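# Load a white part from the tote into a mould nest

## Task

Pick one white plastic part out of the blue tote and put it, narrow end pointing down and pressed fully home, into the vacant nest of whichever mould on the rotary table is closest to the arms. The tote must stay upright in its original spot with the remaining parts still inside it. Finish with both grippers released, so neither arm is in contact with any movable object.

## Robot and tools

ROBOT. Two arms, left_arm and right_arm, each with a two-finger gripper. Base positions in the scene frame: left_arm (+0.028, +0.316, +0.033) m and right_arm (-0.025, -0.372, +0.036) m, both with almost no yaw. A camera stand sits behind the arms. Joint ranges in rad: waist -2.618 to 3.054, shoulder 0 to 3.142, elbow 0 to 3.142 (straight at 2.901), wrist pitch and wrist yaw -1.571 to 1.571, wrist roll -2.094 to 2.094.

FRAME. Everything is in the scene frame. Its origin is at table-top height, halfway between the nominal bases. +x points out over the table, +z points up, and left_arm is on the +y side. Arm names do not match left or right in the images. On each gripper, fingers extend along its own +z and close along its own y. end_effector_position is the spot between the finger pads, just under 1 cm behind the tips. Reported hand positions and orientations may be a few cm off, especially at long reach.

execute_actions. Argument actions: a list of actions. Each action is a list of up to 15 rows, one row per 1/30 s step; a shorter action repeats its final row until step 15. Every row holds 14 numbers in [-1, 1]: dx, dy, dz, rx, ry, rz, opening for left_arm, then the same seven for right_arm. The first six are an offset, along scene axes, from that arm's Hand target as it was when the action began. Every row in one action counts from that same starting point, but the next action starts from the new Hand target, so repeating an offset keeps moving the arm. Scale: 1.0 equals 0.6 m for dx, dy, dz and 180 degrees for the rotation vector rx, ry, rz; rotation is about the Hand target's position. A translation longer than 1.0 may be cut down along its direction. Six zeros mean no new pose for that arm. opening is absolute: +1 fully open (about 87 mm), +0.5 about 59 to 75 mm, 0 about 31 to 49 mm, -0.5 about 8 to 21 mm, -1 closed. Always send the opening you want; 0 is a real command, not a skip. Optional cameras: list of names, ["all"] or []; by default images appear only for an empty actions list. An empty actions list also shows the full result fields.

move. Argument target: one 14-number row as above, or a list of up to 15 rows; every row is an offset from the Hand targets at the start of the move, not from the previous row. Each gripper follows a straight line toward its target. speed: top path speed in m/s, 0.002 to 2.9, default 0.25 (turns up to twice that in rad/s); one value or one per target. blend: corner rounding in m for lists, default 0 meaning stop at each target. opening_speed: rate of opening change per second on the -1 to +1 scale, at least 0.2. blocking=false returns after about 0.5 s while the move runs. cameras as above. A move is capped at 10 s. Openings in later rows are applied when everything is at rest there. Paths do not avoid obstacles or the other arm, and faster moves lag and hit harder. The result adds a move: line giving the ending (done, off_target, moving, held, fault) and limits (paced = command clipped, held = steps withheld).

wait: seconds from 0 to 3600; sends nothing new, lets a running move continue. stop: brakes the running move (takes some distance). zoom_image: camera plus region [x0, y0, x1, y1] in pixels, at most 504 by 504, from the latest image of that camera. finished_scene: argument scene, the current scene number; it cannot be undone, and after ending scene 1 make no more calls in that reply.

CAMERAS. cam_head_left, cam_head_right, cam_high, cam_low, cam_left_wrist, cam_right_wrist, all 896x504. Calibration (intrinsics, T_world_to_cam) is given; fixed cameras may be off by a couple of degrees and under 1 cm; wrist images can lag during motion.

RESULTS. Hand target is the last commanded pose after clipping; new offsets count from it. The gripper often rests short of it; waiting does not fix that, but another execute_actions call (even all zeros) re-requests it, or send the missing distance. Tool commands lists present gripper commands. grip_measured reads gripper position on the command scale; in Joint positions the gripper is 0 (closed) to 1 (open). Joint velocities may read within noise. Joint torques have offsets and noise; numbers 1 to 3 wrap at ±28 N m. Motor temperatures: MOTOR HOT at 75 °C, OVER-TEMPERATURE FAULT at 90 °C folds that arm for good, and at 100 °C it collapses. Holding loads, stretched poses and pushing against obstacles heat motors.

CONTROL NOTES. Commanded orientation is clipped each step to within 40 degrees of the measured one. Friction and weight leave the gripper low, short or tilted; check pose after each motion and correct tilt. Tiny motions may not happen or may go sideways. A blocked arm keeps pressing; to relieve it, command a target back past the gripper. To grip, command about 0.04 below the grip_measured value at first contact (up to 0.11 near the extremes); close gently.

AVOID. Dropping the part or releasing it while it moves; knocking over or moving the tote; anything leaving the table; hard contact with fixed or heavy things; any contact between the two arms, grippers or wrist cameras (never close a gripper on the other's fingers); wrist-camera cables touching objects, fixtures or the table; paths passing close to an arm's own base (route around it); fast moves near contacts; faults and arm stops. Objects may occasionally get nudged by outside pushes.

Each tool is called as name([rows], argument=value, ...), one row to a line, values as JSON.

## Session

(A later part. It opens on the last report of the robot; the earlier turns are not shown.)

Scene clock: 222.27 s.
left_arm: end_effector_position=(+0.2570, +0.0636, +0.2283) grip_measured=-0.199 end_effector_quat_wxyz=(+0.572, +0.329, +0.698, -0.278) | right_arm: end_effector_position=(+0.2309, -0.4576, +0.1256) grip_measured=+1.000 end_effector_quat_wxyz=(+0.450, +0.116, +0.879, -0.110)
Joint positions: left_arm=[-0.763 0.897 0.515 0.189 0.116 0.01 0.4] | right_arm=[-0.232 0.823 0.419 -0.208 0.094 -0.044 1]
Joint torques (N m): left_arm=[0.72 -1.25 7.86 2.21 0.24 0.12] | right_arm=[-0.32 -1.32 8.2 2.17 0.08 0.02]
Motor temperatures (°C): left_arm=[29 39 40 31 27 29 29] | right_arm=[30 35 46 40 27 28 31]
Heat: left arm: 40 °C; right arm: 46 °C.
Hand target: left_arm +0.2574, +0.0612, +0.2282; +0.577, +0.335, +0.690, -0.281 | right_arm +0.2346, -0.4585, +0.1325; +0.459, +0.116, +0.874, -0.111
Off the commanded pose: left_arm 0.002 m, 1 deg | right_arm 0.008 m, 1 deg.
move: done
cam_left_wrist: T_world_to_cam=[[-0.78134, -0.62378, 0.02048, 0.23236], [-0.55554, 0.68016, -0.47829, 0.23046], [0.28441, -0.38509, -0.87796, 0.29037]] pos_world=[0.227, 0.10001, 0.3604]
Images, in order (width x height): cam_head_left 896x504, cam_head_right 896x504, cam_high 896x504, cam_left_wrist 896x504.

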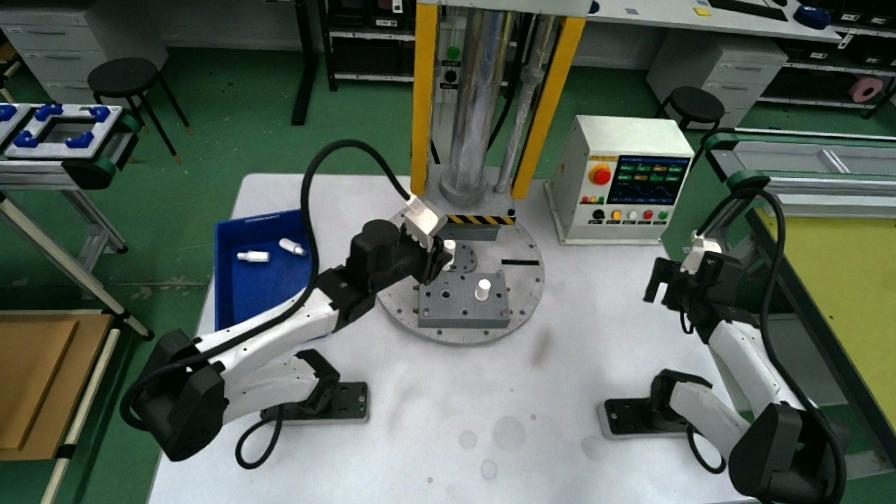

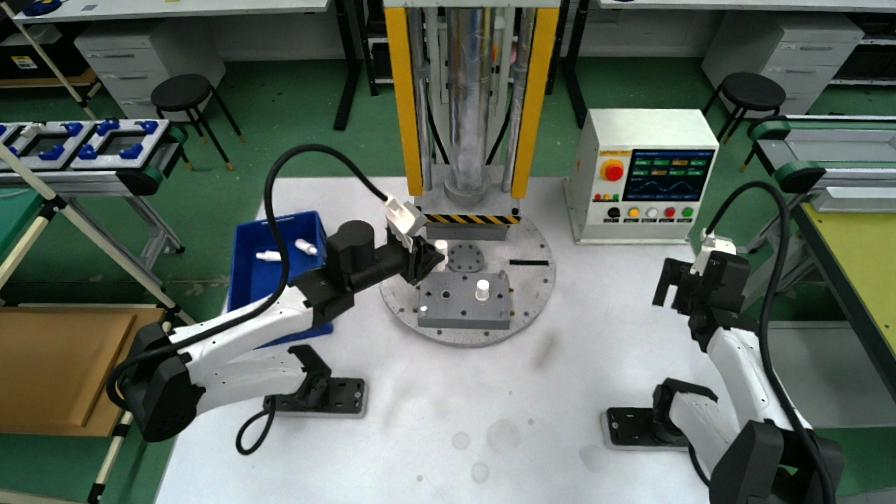

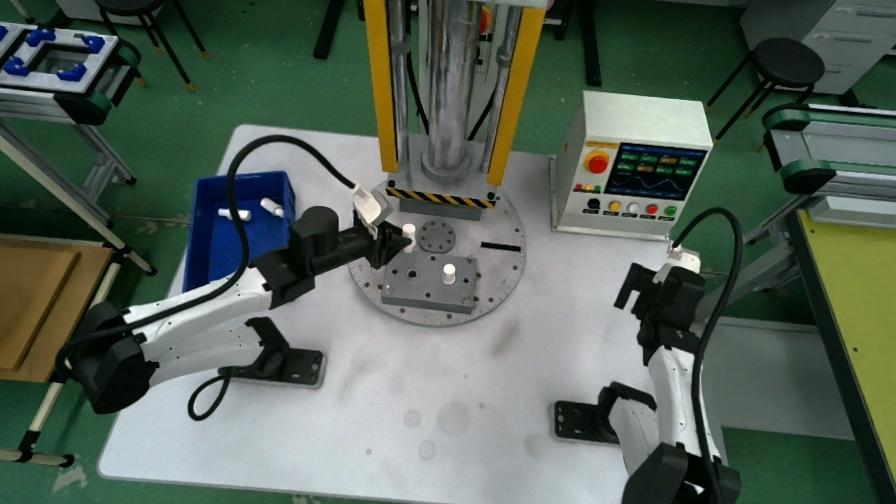

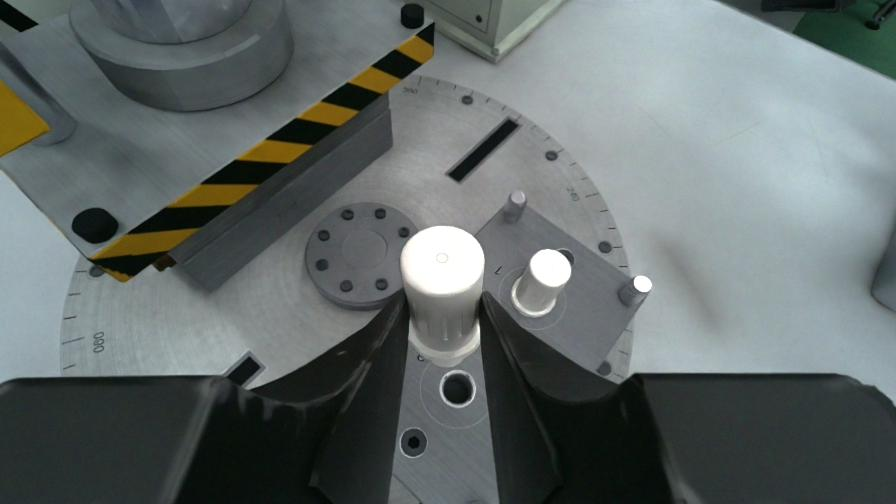

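move(target=[-0.0195,-0.006,-0.09,-0.008,-0.0065,0,-0.6,0,0,0,0,0,0,1], speed=0.15, cameras=["cam_left_wrist","cam_head_right","cam_head_left","cam_high"])

zoom_image(camera="cam_head_right", region=[390, 210, 530, 340])

zoom_image(camera="cam_head_left", region=[390, 210, 530, 340])

zoom_image(camera="cam_left_wrist", region=[360, 190, 620, 450])

Scene clock: 249.87 s.
left_arm: end_effector_position=(+0.2446, +0.0583, +0.1734) grip_measured=-0.199 end_effector_quat_wxyz=(+0.580, +0.335, +0.684, -0.287) | right_arm: end_effector_position=(+0.2309, -0.4576, +0.1256) grip_measured=+1.000 end_effector_quat_wxyz=(+0.450, +0.116, +0.879, -0.110)
Joint positions: left_arm=[-0.815 0.968 0.282 0.524 0.086 0.01 0.4] | right_arm=[-0.232 0.823 0.419 -0.208 0.094 -0.044 1]
Joint torques (N m): left_arm=[0.05 -1.26 7.35 2.28 -0.08 0] | right_arm=[-0.35 -1.35 8.13 2.13 0.12 0.02]
Motor temperatures (°C): left_arm=[29 36 41 37 27 29 29] | right_arm=[30 35 46 41 27 28 31]
Heat: left arm: 41 °C; right arm: 46 °C.
Hand target: left_arm +0.2457, +0.0576, +0.1741; +0.588, +0.330, +0.681, -0.286 | right_arm +0.2346, -0.4585, +0.1325; +0.459, +0.116, +0.874, -0.111
Off the commanded pose: left_arm 0.002 m, 1 deg | right_arm 0.008 m, 1 deg.
move: done
cam_left_wrist: T_world_to_cam=[[-0.79584, -0.60538, 0.01203, 0.22451], [-0.52762, 0.68359, -0.50431, 0.19839], [0.29707, -0.4077, -0.86344, 0.23935]] pos_world=[0.21224, 0.09788, 0.30401]
Images, in order (width x height): cam_head_left 896x504, cam_head_right 896x504, cam_high 896x504, cam_left_wrist 896x504.

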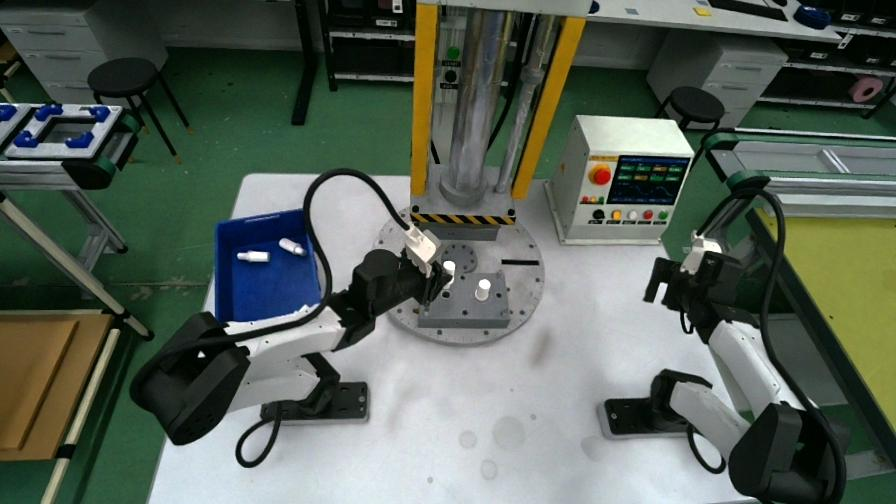

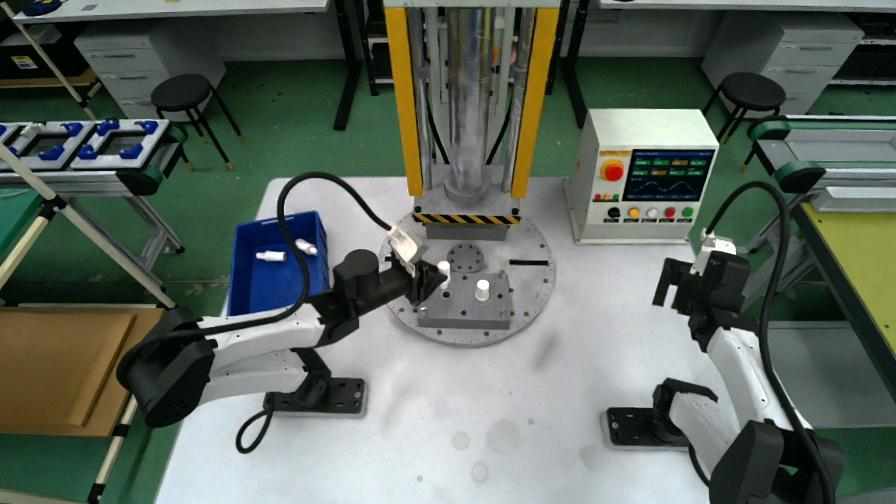

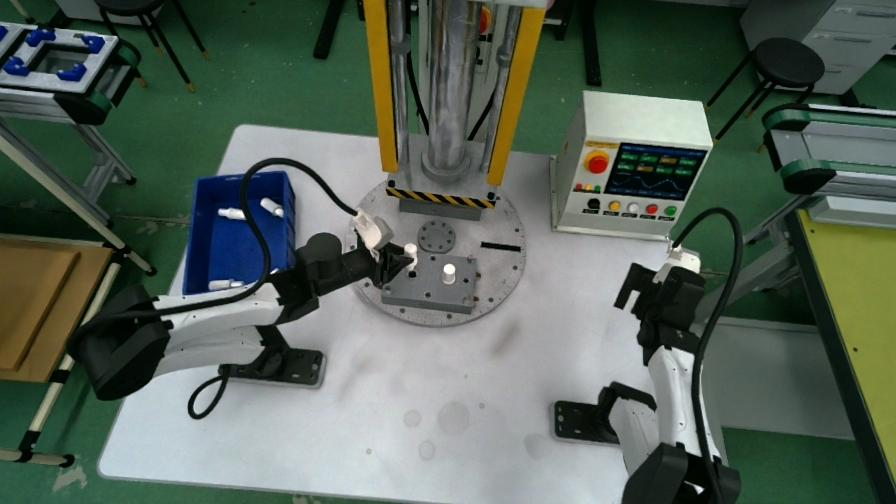

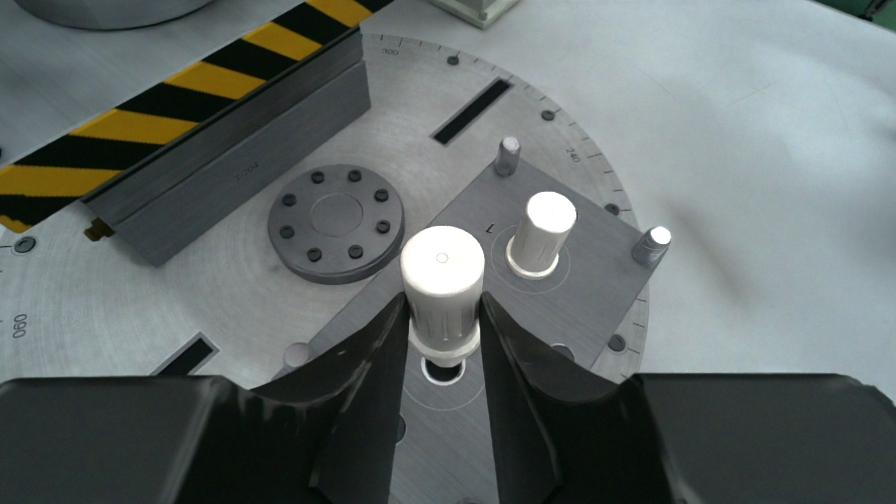

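Scaled by 3.600 from the camera's image (finer frame: 1280x720).

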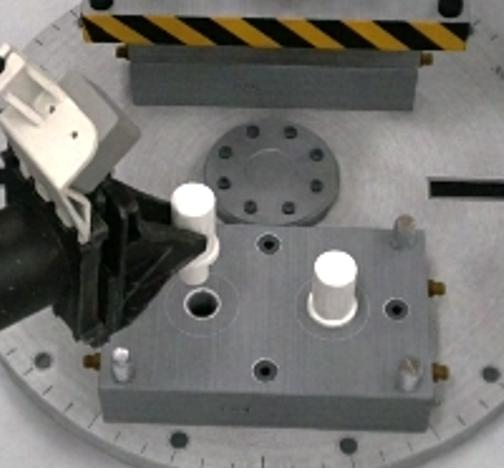

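Scaled by 3.600 from the camera's image (finer frame: 1280x720).

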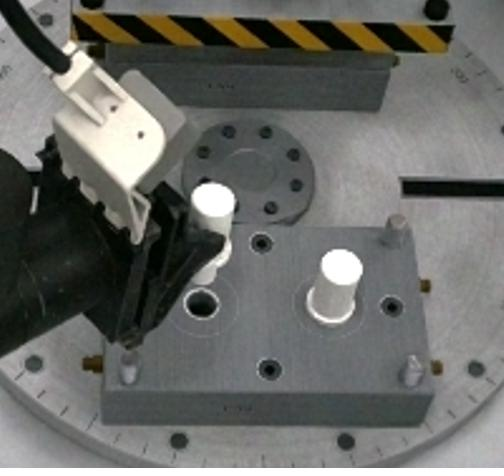

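Scaled by 1.938 from the camera's image (finer frame: 1280x720).

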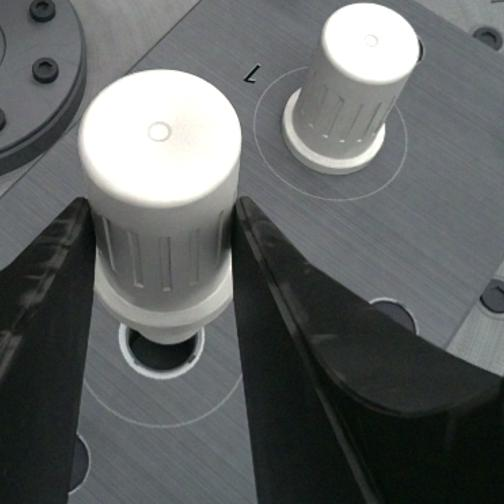

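move(target=[-0.0015,0.002,-0.022,0.005,-0.0067,0,-0.6,0,0,0,0,0,0,1], speed=0.1, cameras=["cam_left_wrist","cam_head_right","cam_head_left"])

zoom_image(camera="cam_left_wrist", region=[360, 190, 620, 450])

zoom_image(camera="cam_head_right", region=[390, 210, 530, 340])

zoom_image(camera="cam_head_left", region=[390, 210, 530, 340])

Scene clock: 277.23 s.
left_arm: end_effector_position=(+0.2436, +0.0586, +0.1608) grip_measured=-0.199 end_effector_quat_wxyz=(+0.584, +0.338, +0.682, -0.283) | right_arm: end_effector_position=(+0.2309, -0.4576, +0.1256) grip_measured=+1.000 end_effector_quat_wxyz=(+0.450, +0.116, +0.879, -0.110)
Joint positions: left_arm=[-0.825 1.009 0.236 0.613 0.073 0.022 0.4] | right_arm=[-0.232 0.823 0.419 -0.208 0.094 -0.044 1]
Joint torques (N m): left_arm=[0.05 -1.29 7.01 2.26 -0.09 0.11] | right_arm=[-0.38 -1.29 8.23 2.13 0.09 -0.01]
Heat: left arm: 42 °C; right arm: 47 °C.
Hand target: left_arm +0.2447, +0.0587, +0.1610; +0.593, +0.338, +0.677, -0.277 | right_arm +0.2346, -0.4585, +0.1325; +0.459, +0.116, +0.874, -0.111
Off the commanded pose: left_arm 0.001 m, 1 deg | right_arm 0.008 m, 1 deg.
move: done
cam_left_wrist: T_world_to_cam=[[-0.79535, -0.60614, -0.00232, 0.22629], [-0.52162, 0.68639, -0.50673, 0.19006], [0.30874, -0.40182, -0.8621, 0.22548]] pos_world=[0.2095, 0.09731, 0.29122]
Images, in order (width x height): cam_head_left 896x504, cam_head_right 896x504, cam_left_wrist 896x504.

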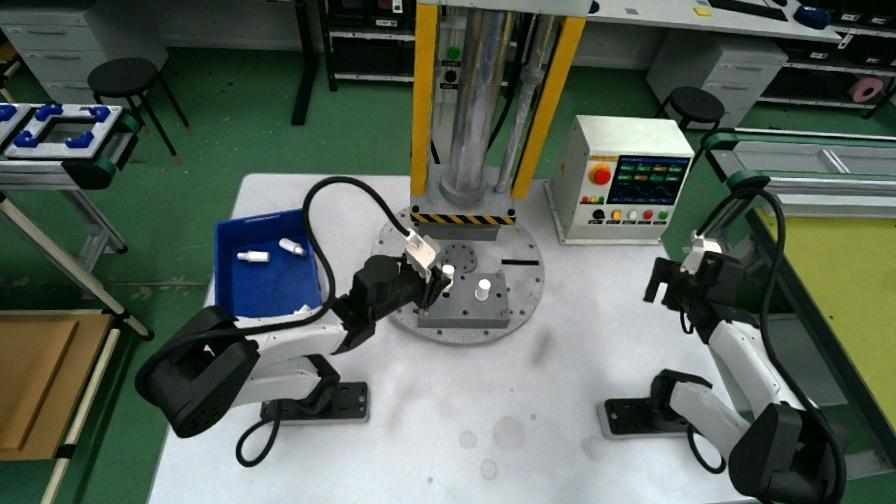

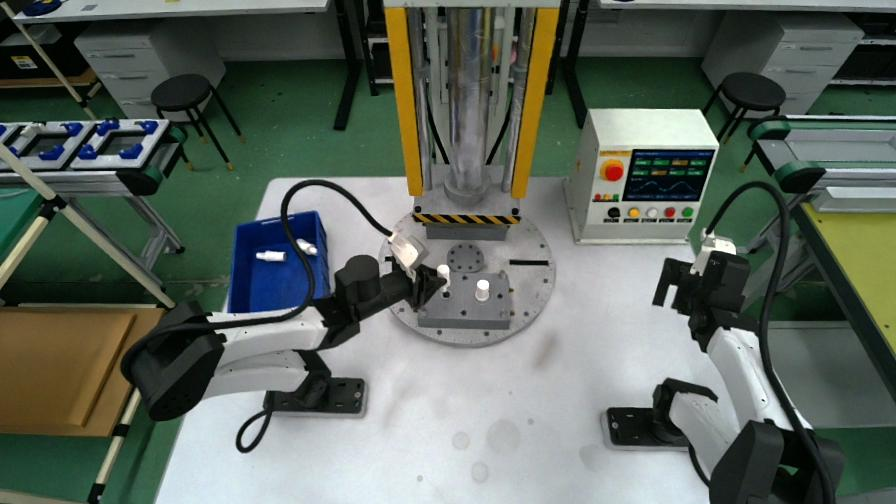

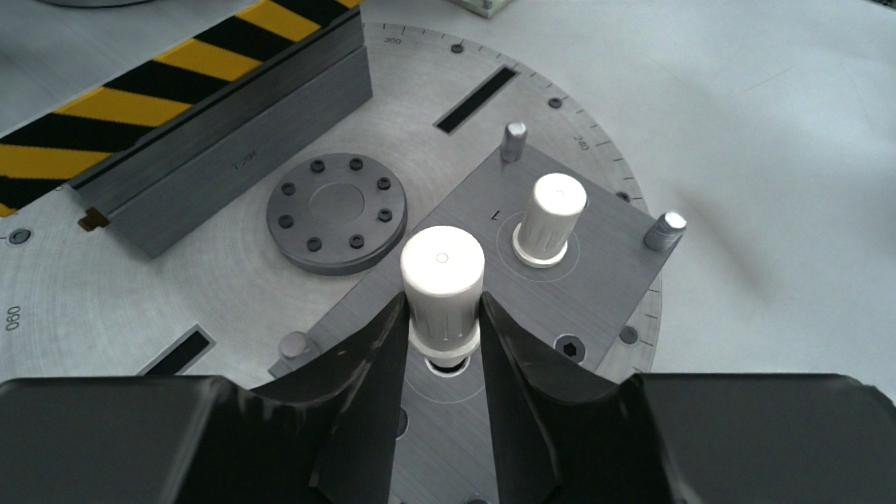

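Scaled by 1.938 from the camera's image (finer frame: 1280x720).

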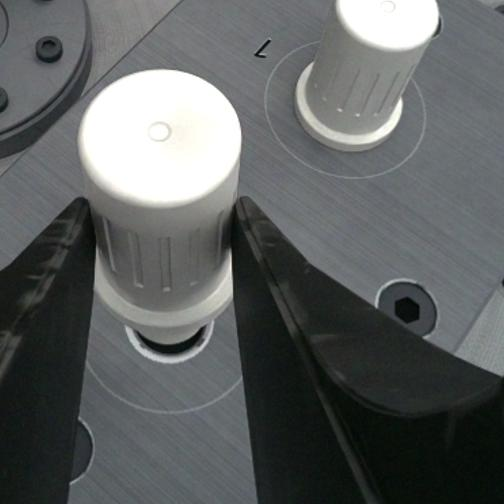

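Scaled by 3.600 from the camera's image (finer frame: 1280x720).

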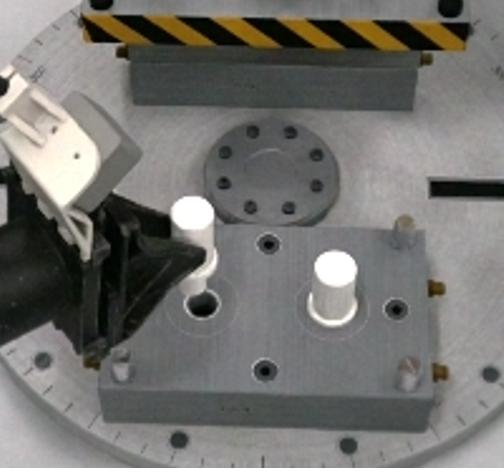

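Scaled by 3.600 from the camera's image (finer frame: 1280x720).

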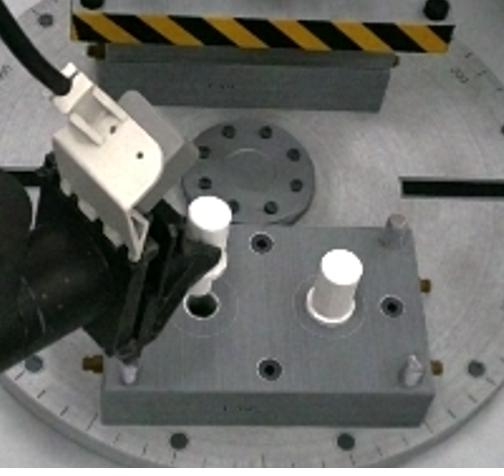

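move(target=[-0.0008,0.0006,-0.012,0,0,0,-0.6,0,0,0,0,0,0,1], speed=0.06, cameras=["cam_left_wrist","cam_head_right","cam_head_left"])

zoom_image(camera="cam_left_wrist", region=[360, 190, 620, 450])

zoom_image(camera="cam_head_right", region=[390, 210, 530, 340])

Scene clock: 287.10 s.
left_arm: end_effector_position=(+0.2433, +0.0591, +0.1533) grip_measured=-0.199 end_effector_quat_wxyz=(+0.584, +0.338, +0.682, -0.282) | right_arm: end_effector_position=(+0.2309, -0.4576, +0.1256) grip_measured=+1.000 end_effector_quat_wxyz=(+0.450, +0.116, +0.879, -0.110)
Joint positions: left_arm=[-0.825 1.039 0.212 0.668 0.073 0.022 0.4] | right_arm=[-0.232 0.823 0.419 -0.208 0.094 -0.044 1]
Joint torques (N m): left_arm=[-0.02 -1.37 6.93 2.26 -0.09 0.11] | right_arm=[-0.39 -1.28 8.32 2.13 0.09 0.03]
Heat: left arm: 42 °C; right arm: 47 °C.
Hand target: left_arm +0.2442, +0.0591, +0.1537; +0.593, +0.338, +0.677, -0.277 | right_arm +0.2346, -0.4585, +0.1325; +0.459, +0.116, +0.874, -0.111
Off the commanded pose: left_arm 0.001 m, 1 deg | right_arm 0.008 m, 1 deg.
move: done
cam_left_wrist: T_world_to_cam=[[-0.79518, -0.60636, -0.00281, 0.2264], [-0.52164, 0.68642, -0.50667, 0.18581], [0.30916, -0.40143, -0.86213, 0.21915]] pos_world=[0.2092, 0.09771, 0.28372]
Images, in order (width x height): cam_head_left 896x504, cam_head_right 896x504, cam_left_wrist 896x504.

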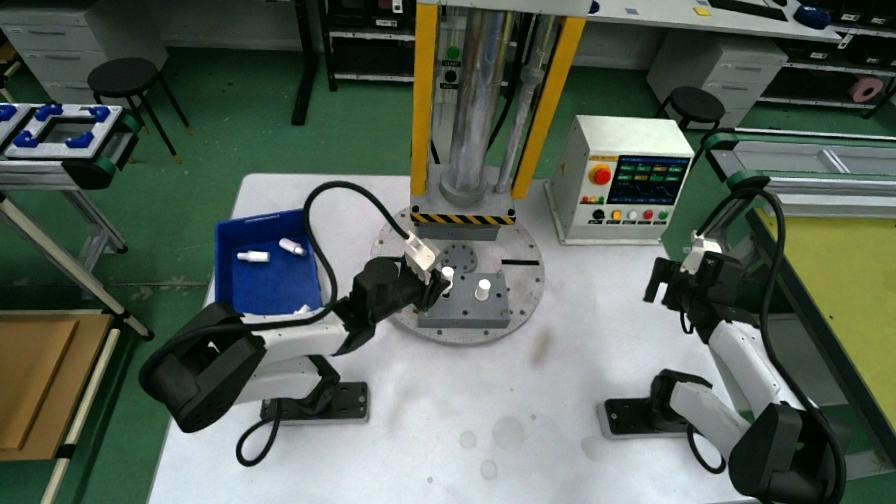

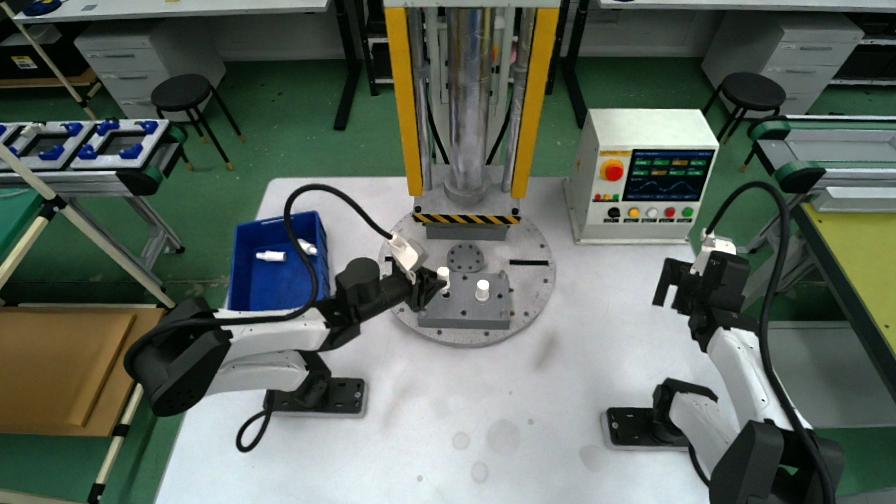

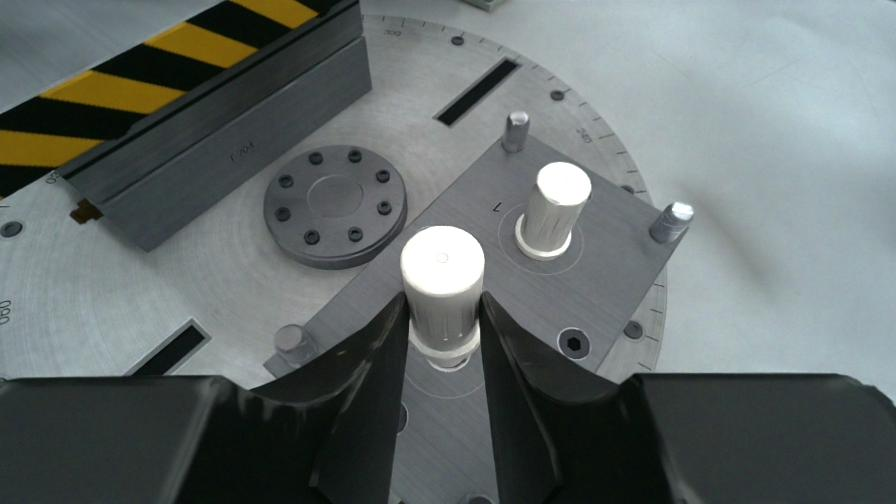

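Scaled by 1.938 from the camera's image (finer frame: 1280x720).

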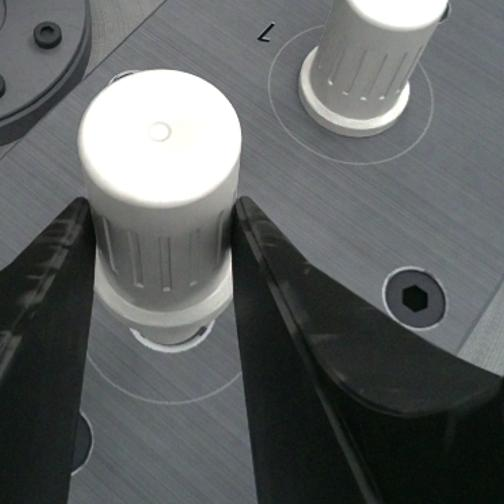

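Scaled by 3.600 from the camera's image (finer frame: 1280x720).

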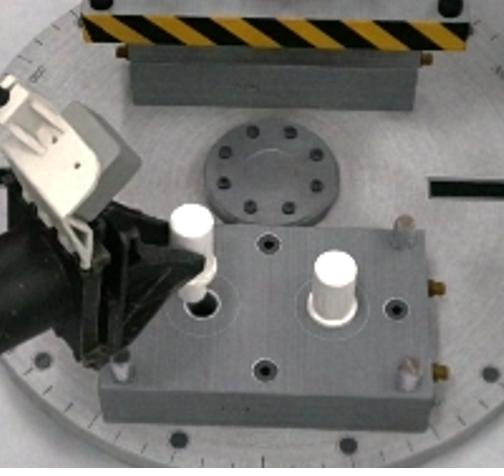

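zoom_image(camera="cam_head_left", region=[420, 240, 500, 320])

zoom_image(camera="cam_head_right", region=[420, 240, 500, 320])

zoom_image(camera="cam_left_wrist", region=[400, 320, 490, 400])

Scaled by 6.300 from the camera's image (finer frame: 1280x720).

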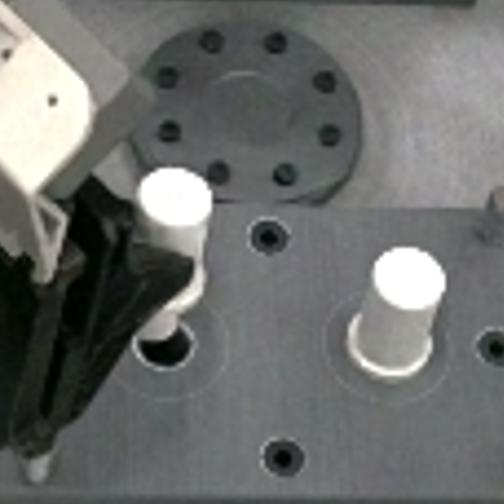

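Scaled by 6.300 from the camera's image (finer frame: 1280x720).

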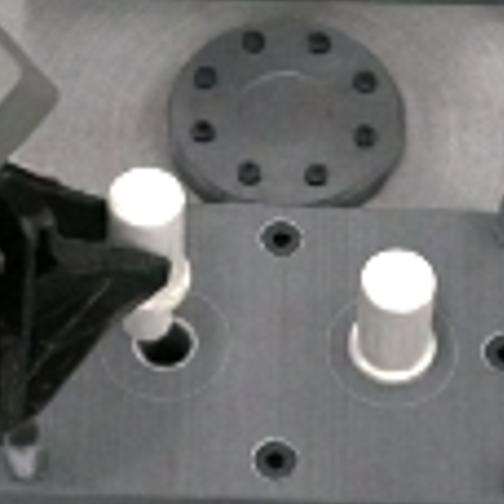

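Scaled by 5.600 from the camera's image (finer frame: 1280x720).

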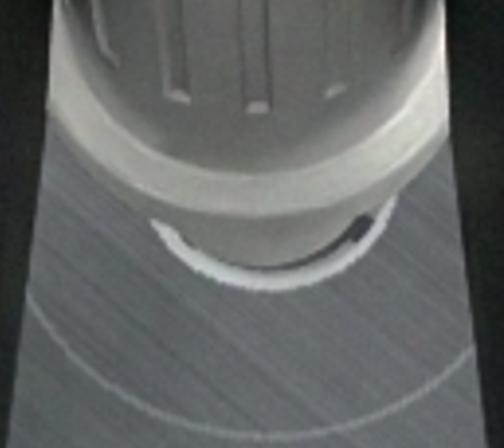

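move([
  [0.004,-0.0085,0,0,0,0,-0.6,0,0,0,0,0,0,1],
  [0.004,-0.0085,-0.02,0,0,0,-0.6,0,0,0,0,0,0,1],
], speed=0.06, cameras=["cam_left_wrist","cam_head_right","cam_head_left"])

zoom_image(camera="cam_head_left", region=[420, 240, 500, 320])

zoom_image(camera="cam_head_right", region=[420, 240, 500, 320])

zoom_image(camera="cam_left_wrist", region=[400, 320, 490, 400])

Scene clock: 315.60 s.
left_arm: end_effector_position=(+0.2459, +0.0533, +0.1420) grip_measured=-0.199 end_effector_quat_wxyz=(+0.585, +0.339, +0.680, -0.283) | right_arm: end_effector_position=(+0.2309, -0.4576, +0.1256) grip_measured=+1.000 end_effector_quat_wxyz=(+0.450, +0.116, +0.879, -0.110)
Joint positions: left_arm=[-0.835 1.144 0.194 0.794 0.065 0.022 0.4] | right_arm=[-0.232 0.823 0.419 -0.208 0.094 -0.044 1]
Joint torques (N m): left_arm=[0.03 -1.72 6.39 2.22 -0.1 0.1] | right_arm=[-0.29 -1.36 8.16 2.11 0.09 0.04]
Heat: left arm: 41 °C; right arm: 47 °C.
Hand target: left_arm +0.2467, +0.0540, +0.1417; +0.593, +0.338, +0.677, -0.277 | right_arm +0.2346, -0.4585, +0.1325; +0.459, +0.116, +0.874, -0.111
Off the commanded pose: left_arm 0.001 m, 1 deg | right_arm 0.008 m, 1 deg.
move: done
cam_left_wrist: T_world_to_cam=[[-0.79639, -0.60477, -0.0043, 0.2253], [-0.51874, 0.68673, -0.50923, 0.18502], [0.31092, -0.40331, -0.86062, 0.20583]] pos_world=[0.21141, 0.0922, 0.27233]
Images, in order (width x height): cam_head_left 896x504, cam_head_right 896x504, cam_left_wrist 896x504.

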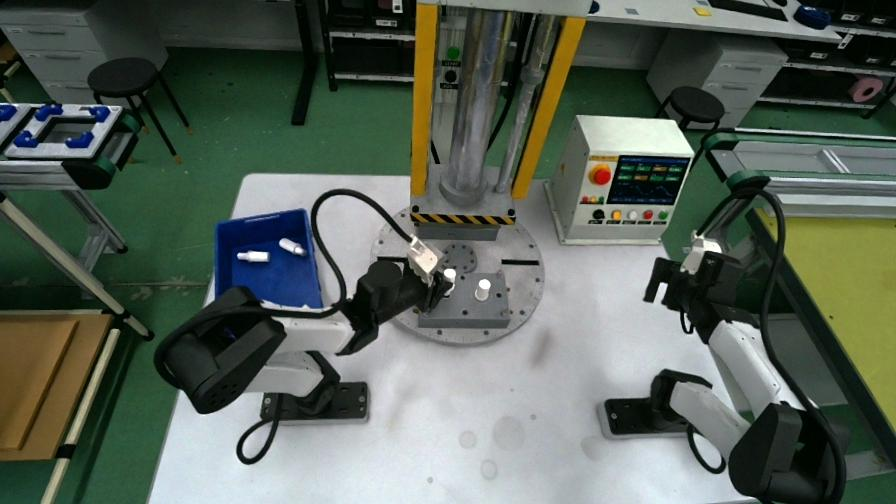

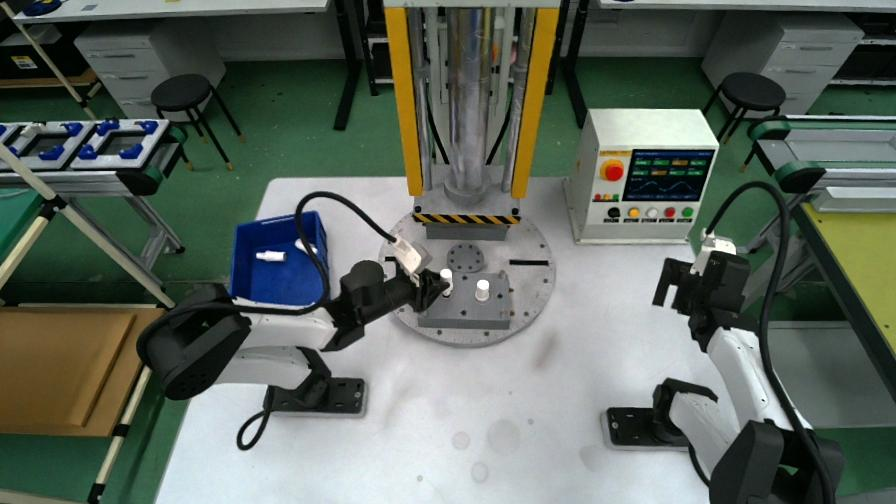

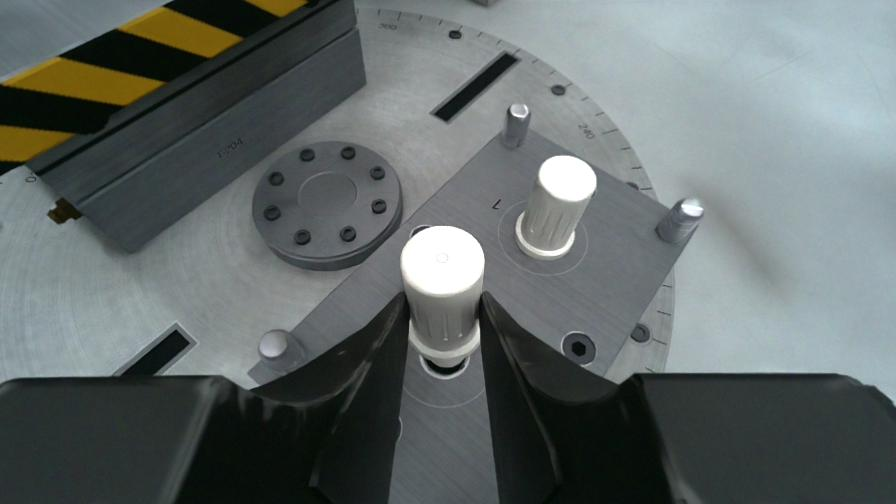

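Scaled by 6.300 from the camera's image (finer frame: 1280x720).

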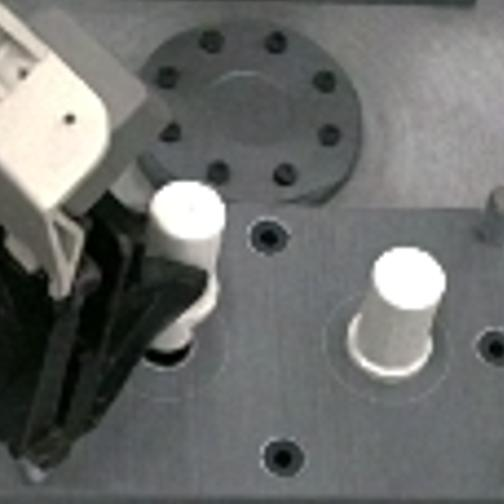

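Scaled by 6.300 from the camera's image (finer frame: 1280x720).

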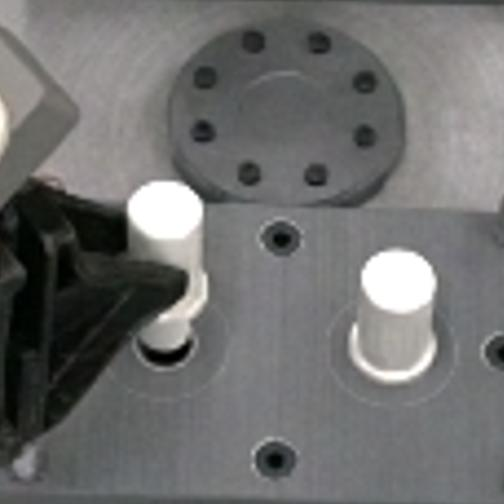

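Scaled by 5.600 from the camera's image (finer frame: 1280x720).

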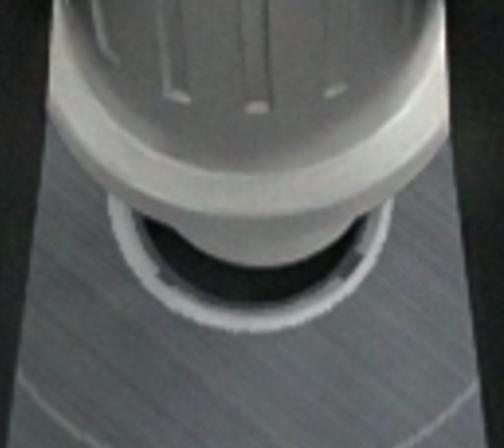

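move([
  [0.001,0.0007,-0.017,0,0,0,-0.6,0,0,0,0,0,0,1],
], speed=0.06, cameras=["cam_left_wrist","cam_head_right","cam_head_left"])

zoom_image(camera="cam_head_left", region=[420, 240, 500, 320])

zoom_image(camera="cam_head_right", region=[420, 240, 500, 320])

zoom_image(camera="cam_left_wrist", region=[400, 320, 490, 400])

Scene clock: 326.20 s.
left_arm: end_effector_position=(+0.2460, +0.0531, +0.1318) grip_measured=-0.199 end_effector_quat_wxyz=(+0.585, +0.339, +0.680, -0.283) | right_arm: end_effector_position=(+0.2309, -0.4576, +0.1256) grip_measured=+1.000 end_effector_quat_wxyz=(+0.450, +0.116, +0.879, -0.110)
Joint positions: left_arm=[-0.835 1.211 0.167 0.889 0.065 0.022 0.4] | right_arm=[-0.232 0.823 0.419 -0.208 0.094 -0.044 1]
Joint torques (N m): left_arm=[0.38 -1.85 6.12 2.19 -0.07 0.1] | right_arm=[-0.31 -1.29 8.2 2.13 0.09 0]
Heat: left arm: 41 °C; right arm: 47 °C.
Hand target: left_arm +0.2472, +0.0544, +0.1315; +0.593, +0.338, +0.677, -0.277 | right_arm +0.2346, -0.4585, +0.1325; +0.459, +0.116, +0.874, -0.111
Off the commanded pose: left_arm 0.002 m, 1 deg | right_arm 0.008 m, 1 deg.
move: done
cam_left_wrist: T_world_to_cam=[[-0.79635, -0.60482, -0.00437, 0.22521], [-0.51851, 0.68639, -0.50992, 0.18002], [0.31141, -0.40381, -0.86021, 0.19676]] pos_world=[0.21141, 0.0921, 0.26203]
Images, in order (width x height): cam_head_left 896x504, cam_head_right 896x504, cam_left_wrist 896x504.

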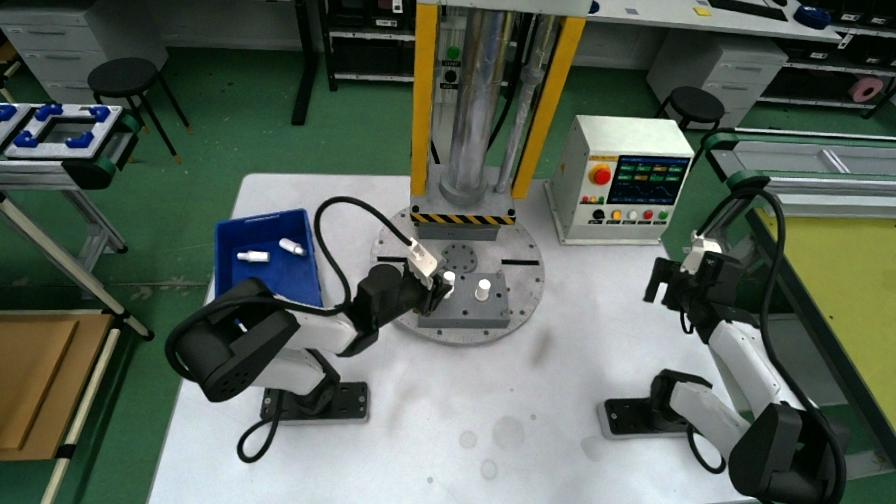

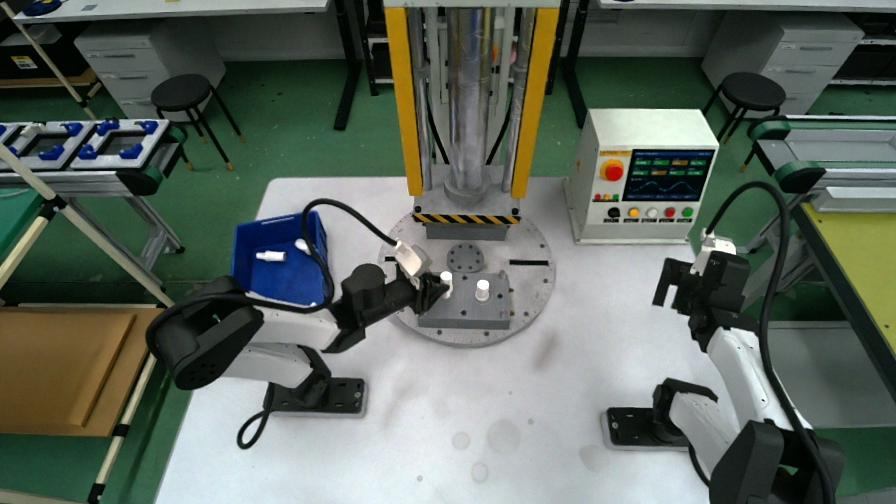

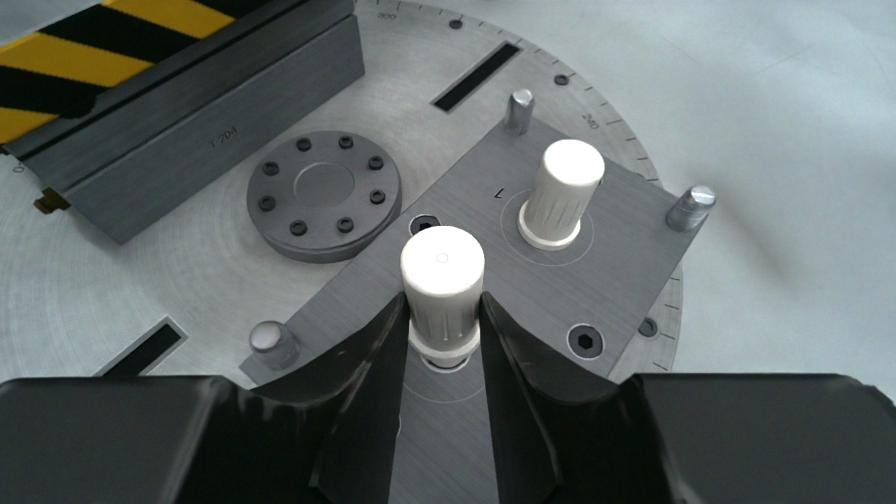

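Scaled by 6.300 from the camera's image (finer frame: 1280x720).

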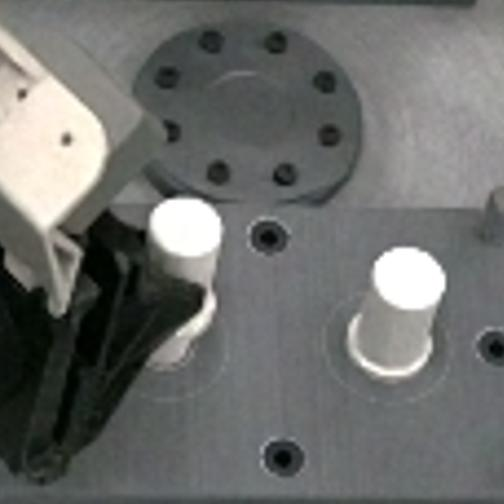

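Scaled by 6.300 from the camera's image (finer frame: 1280x720).

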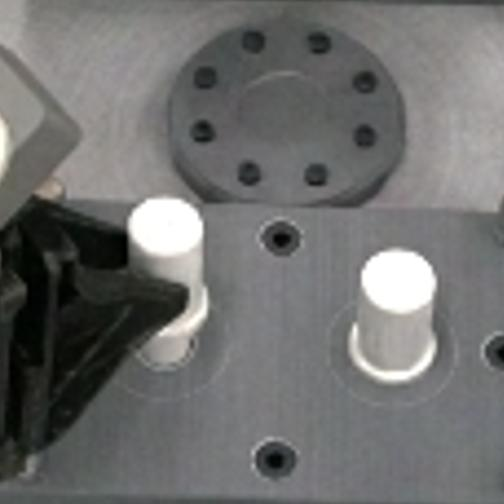

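Scaled by 5.600 from the camera's image (finer frame: 1280x720).

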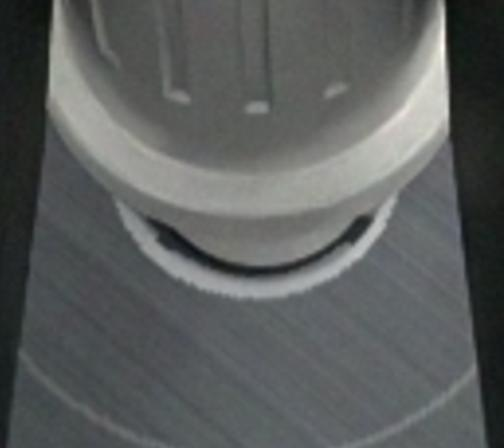

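move([
  [0.0005,0.0003,-0.018,0,0,0,-0.6,0,0,0,0,0,0,1],
], speed=0.05, cameras=["cam_left_wrist","cam_head_right"])

zoom_image(camera="cam_left_wrist", region=[360, 190, 620, 450])

zoom_image(camera="cam_head_right", region=[420, 240, 500, 320])

Scene clock: 334.60 s.
left_arm: end_effector_position=(+0.2464, +0.0527, +0.1218) grip_measured=-0.199 end_effector_quat_wxyz=(+0.587, +0.339, +0.679, -0.283) | right_arm: end_effector_position=(+0.2309, -0.4576, +0.1256) grip_measured=+1.000 end_effector_quat_wxyz=(+0.450, +0.116, +0.879, -0.110)
Joint positions: left_arm=[-0.835 1.295 0.142 1.002 0.065 0.023 0.4] | right_arm=[-0.232 0.823 0.419 -0.208 0.094 -0.044 1]
Joint torques (N m): left_arm=[0.53 -2.04 5.63 2.15 -0.05 0.1] | right_arm=[-0.2 -1.25 8.18 2.12 0.07 0.02]
Motor temperatures (°C): left_arm=[29 32 41 42 27 29 30] | right_arm=[30 35 47 42 27 28 31]
Heat: left arm: 42 °C; right arm: 47 °C.
Hand target: left_arm +0.2476, +0.0546, +0.1207; +0.593, +0.338, +0.677, -0.277 | right_arm +0.2346, -0.4585, +0.1325; +0.459, +0.116, +0.874, -0.111
Off the commanded pose: left_arm 0.002 m, 1 deg | right_arm 0.008 m, 1 deg.
move: done
cam_left_wrist: T_world_to_cam=[[-0.79635, -0.60481, -0.00504, 0.22533], [-0.51694, 0.68493, -0.51347, 0.17548], [0.314, -0.4063, -0.85809, 0.18705]] pos_world=[0.21142, 0.09209, 0.25175]
Images, in order (width x height): cam_head_right 896x504, cam_left_wrist 896x504.

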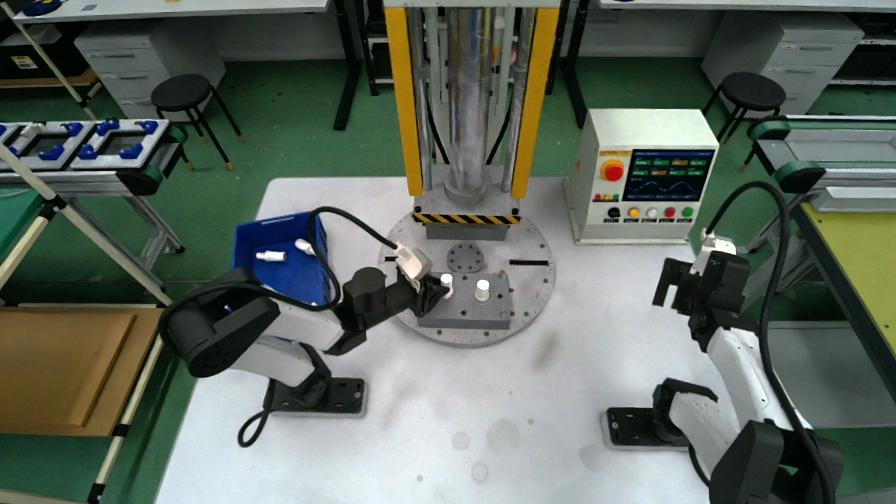

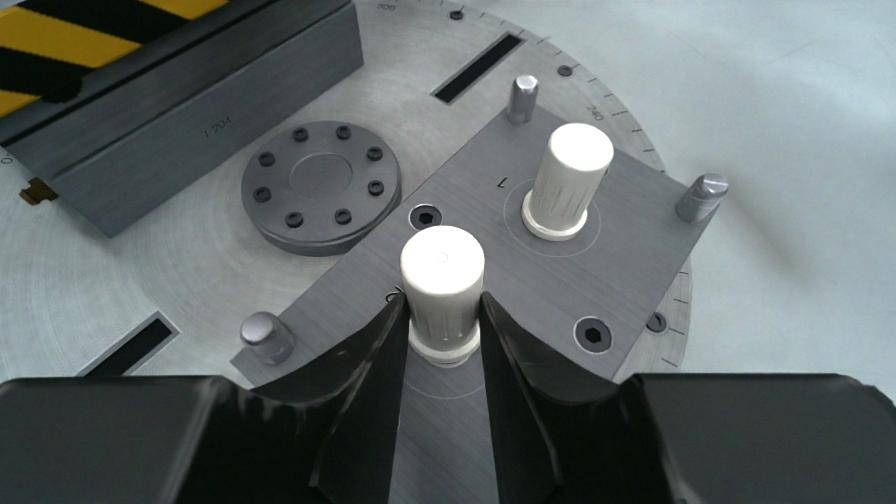

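Scaled by 1.938 from the camera's image (finer frame: 1280x720).

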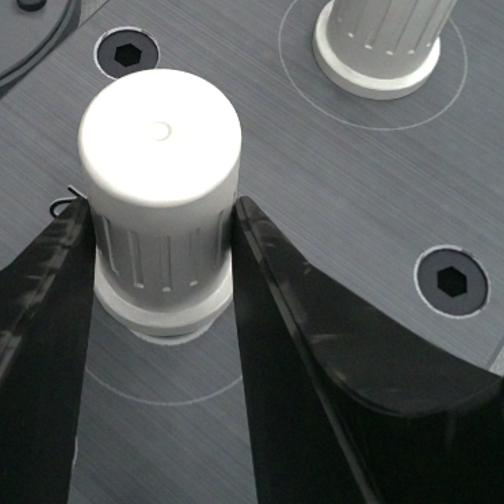

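Scaled by 6.300 from the camera's image (finer frame: 1280x720).

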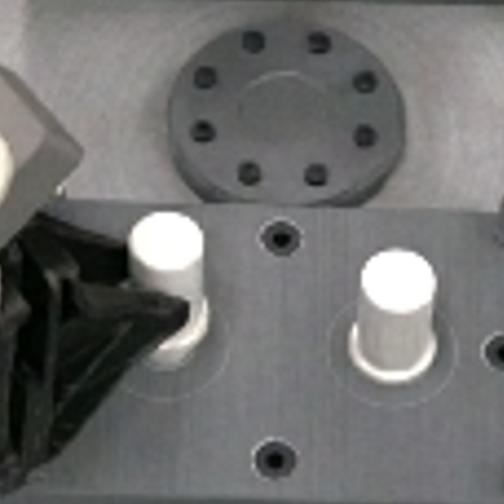

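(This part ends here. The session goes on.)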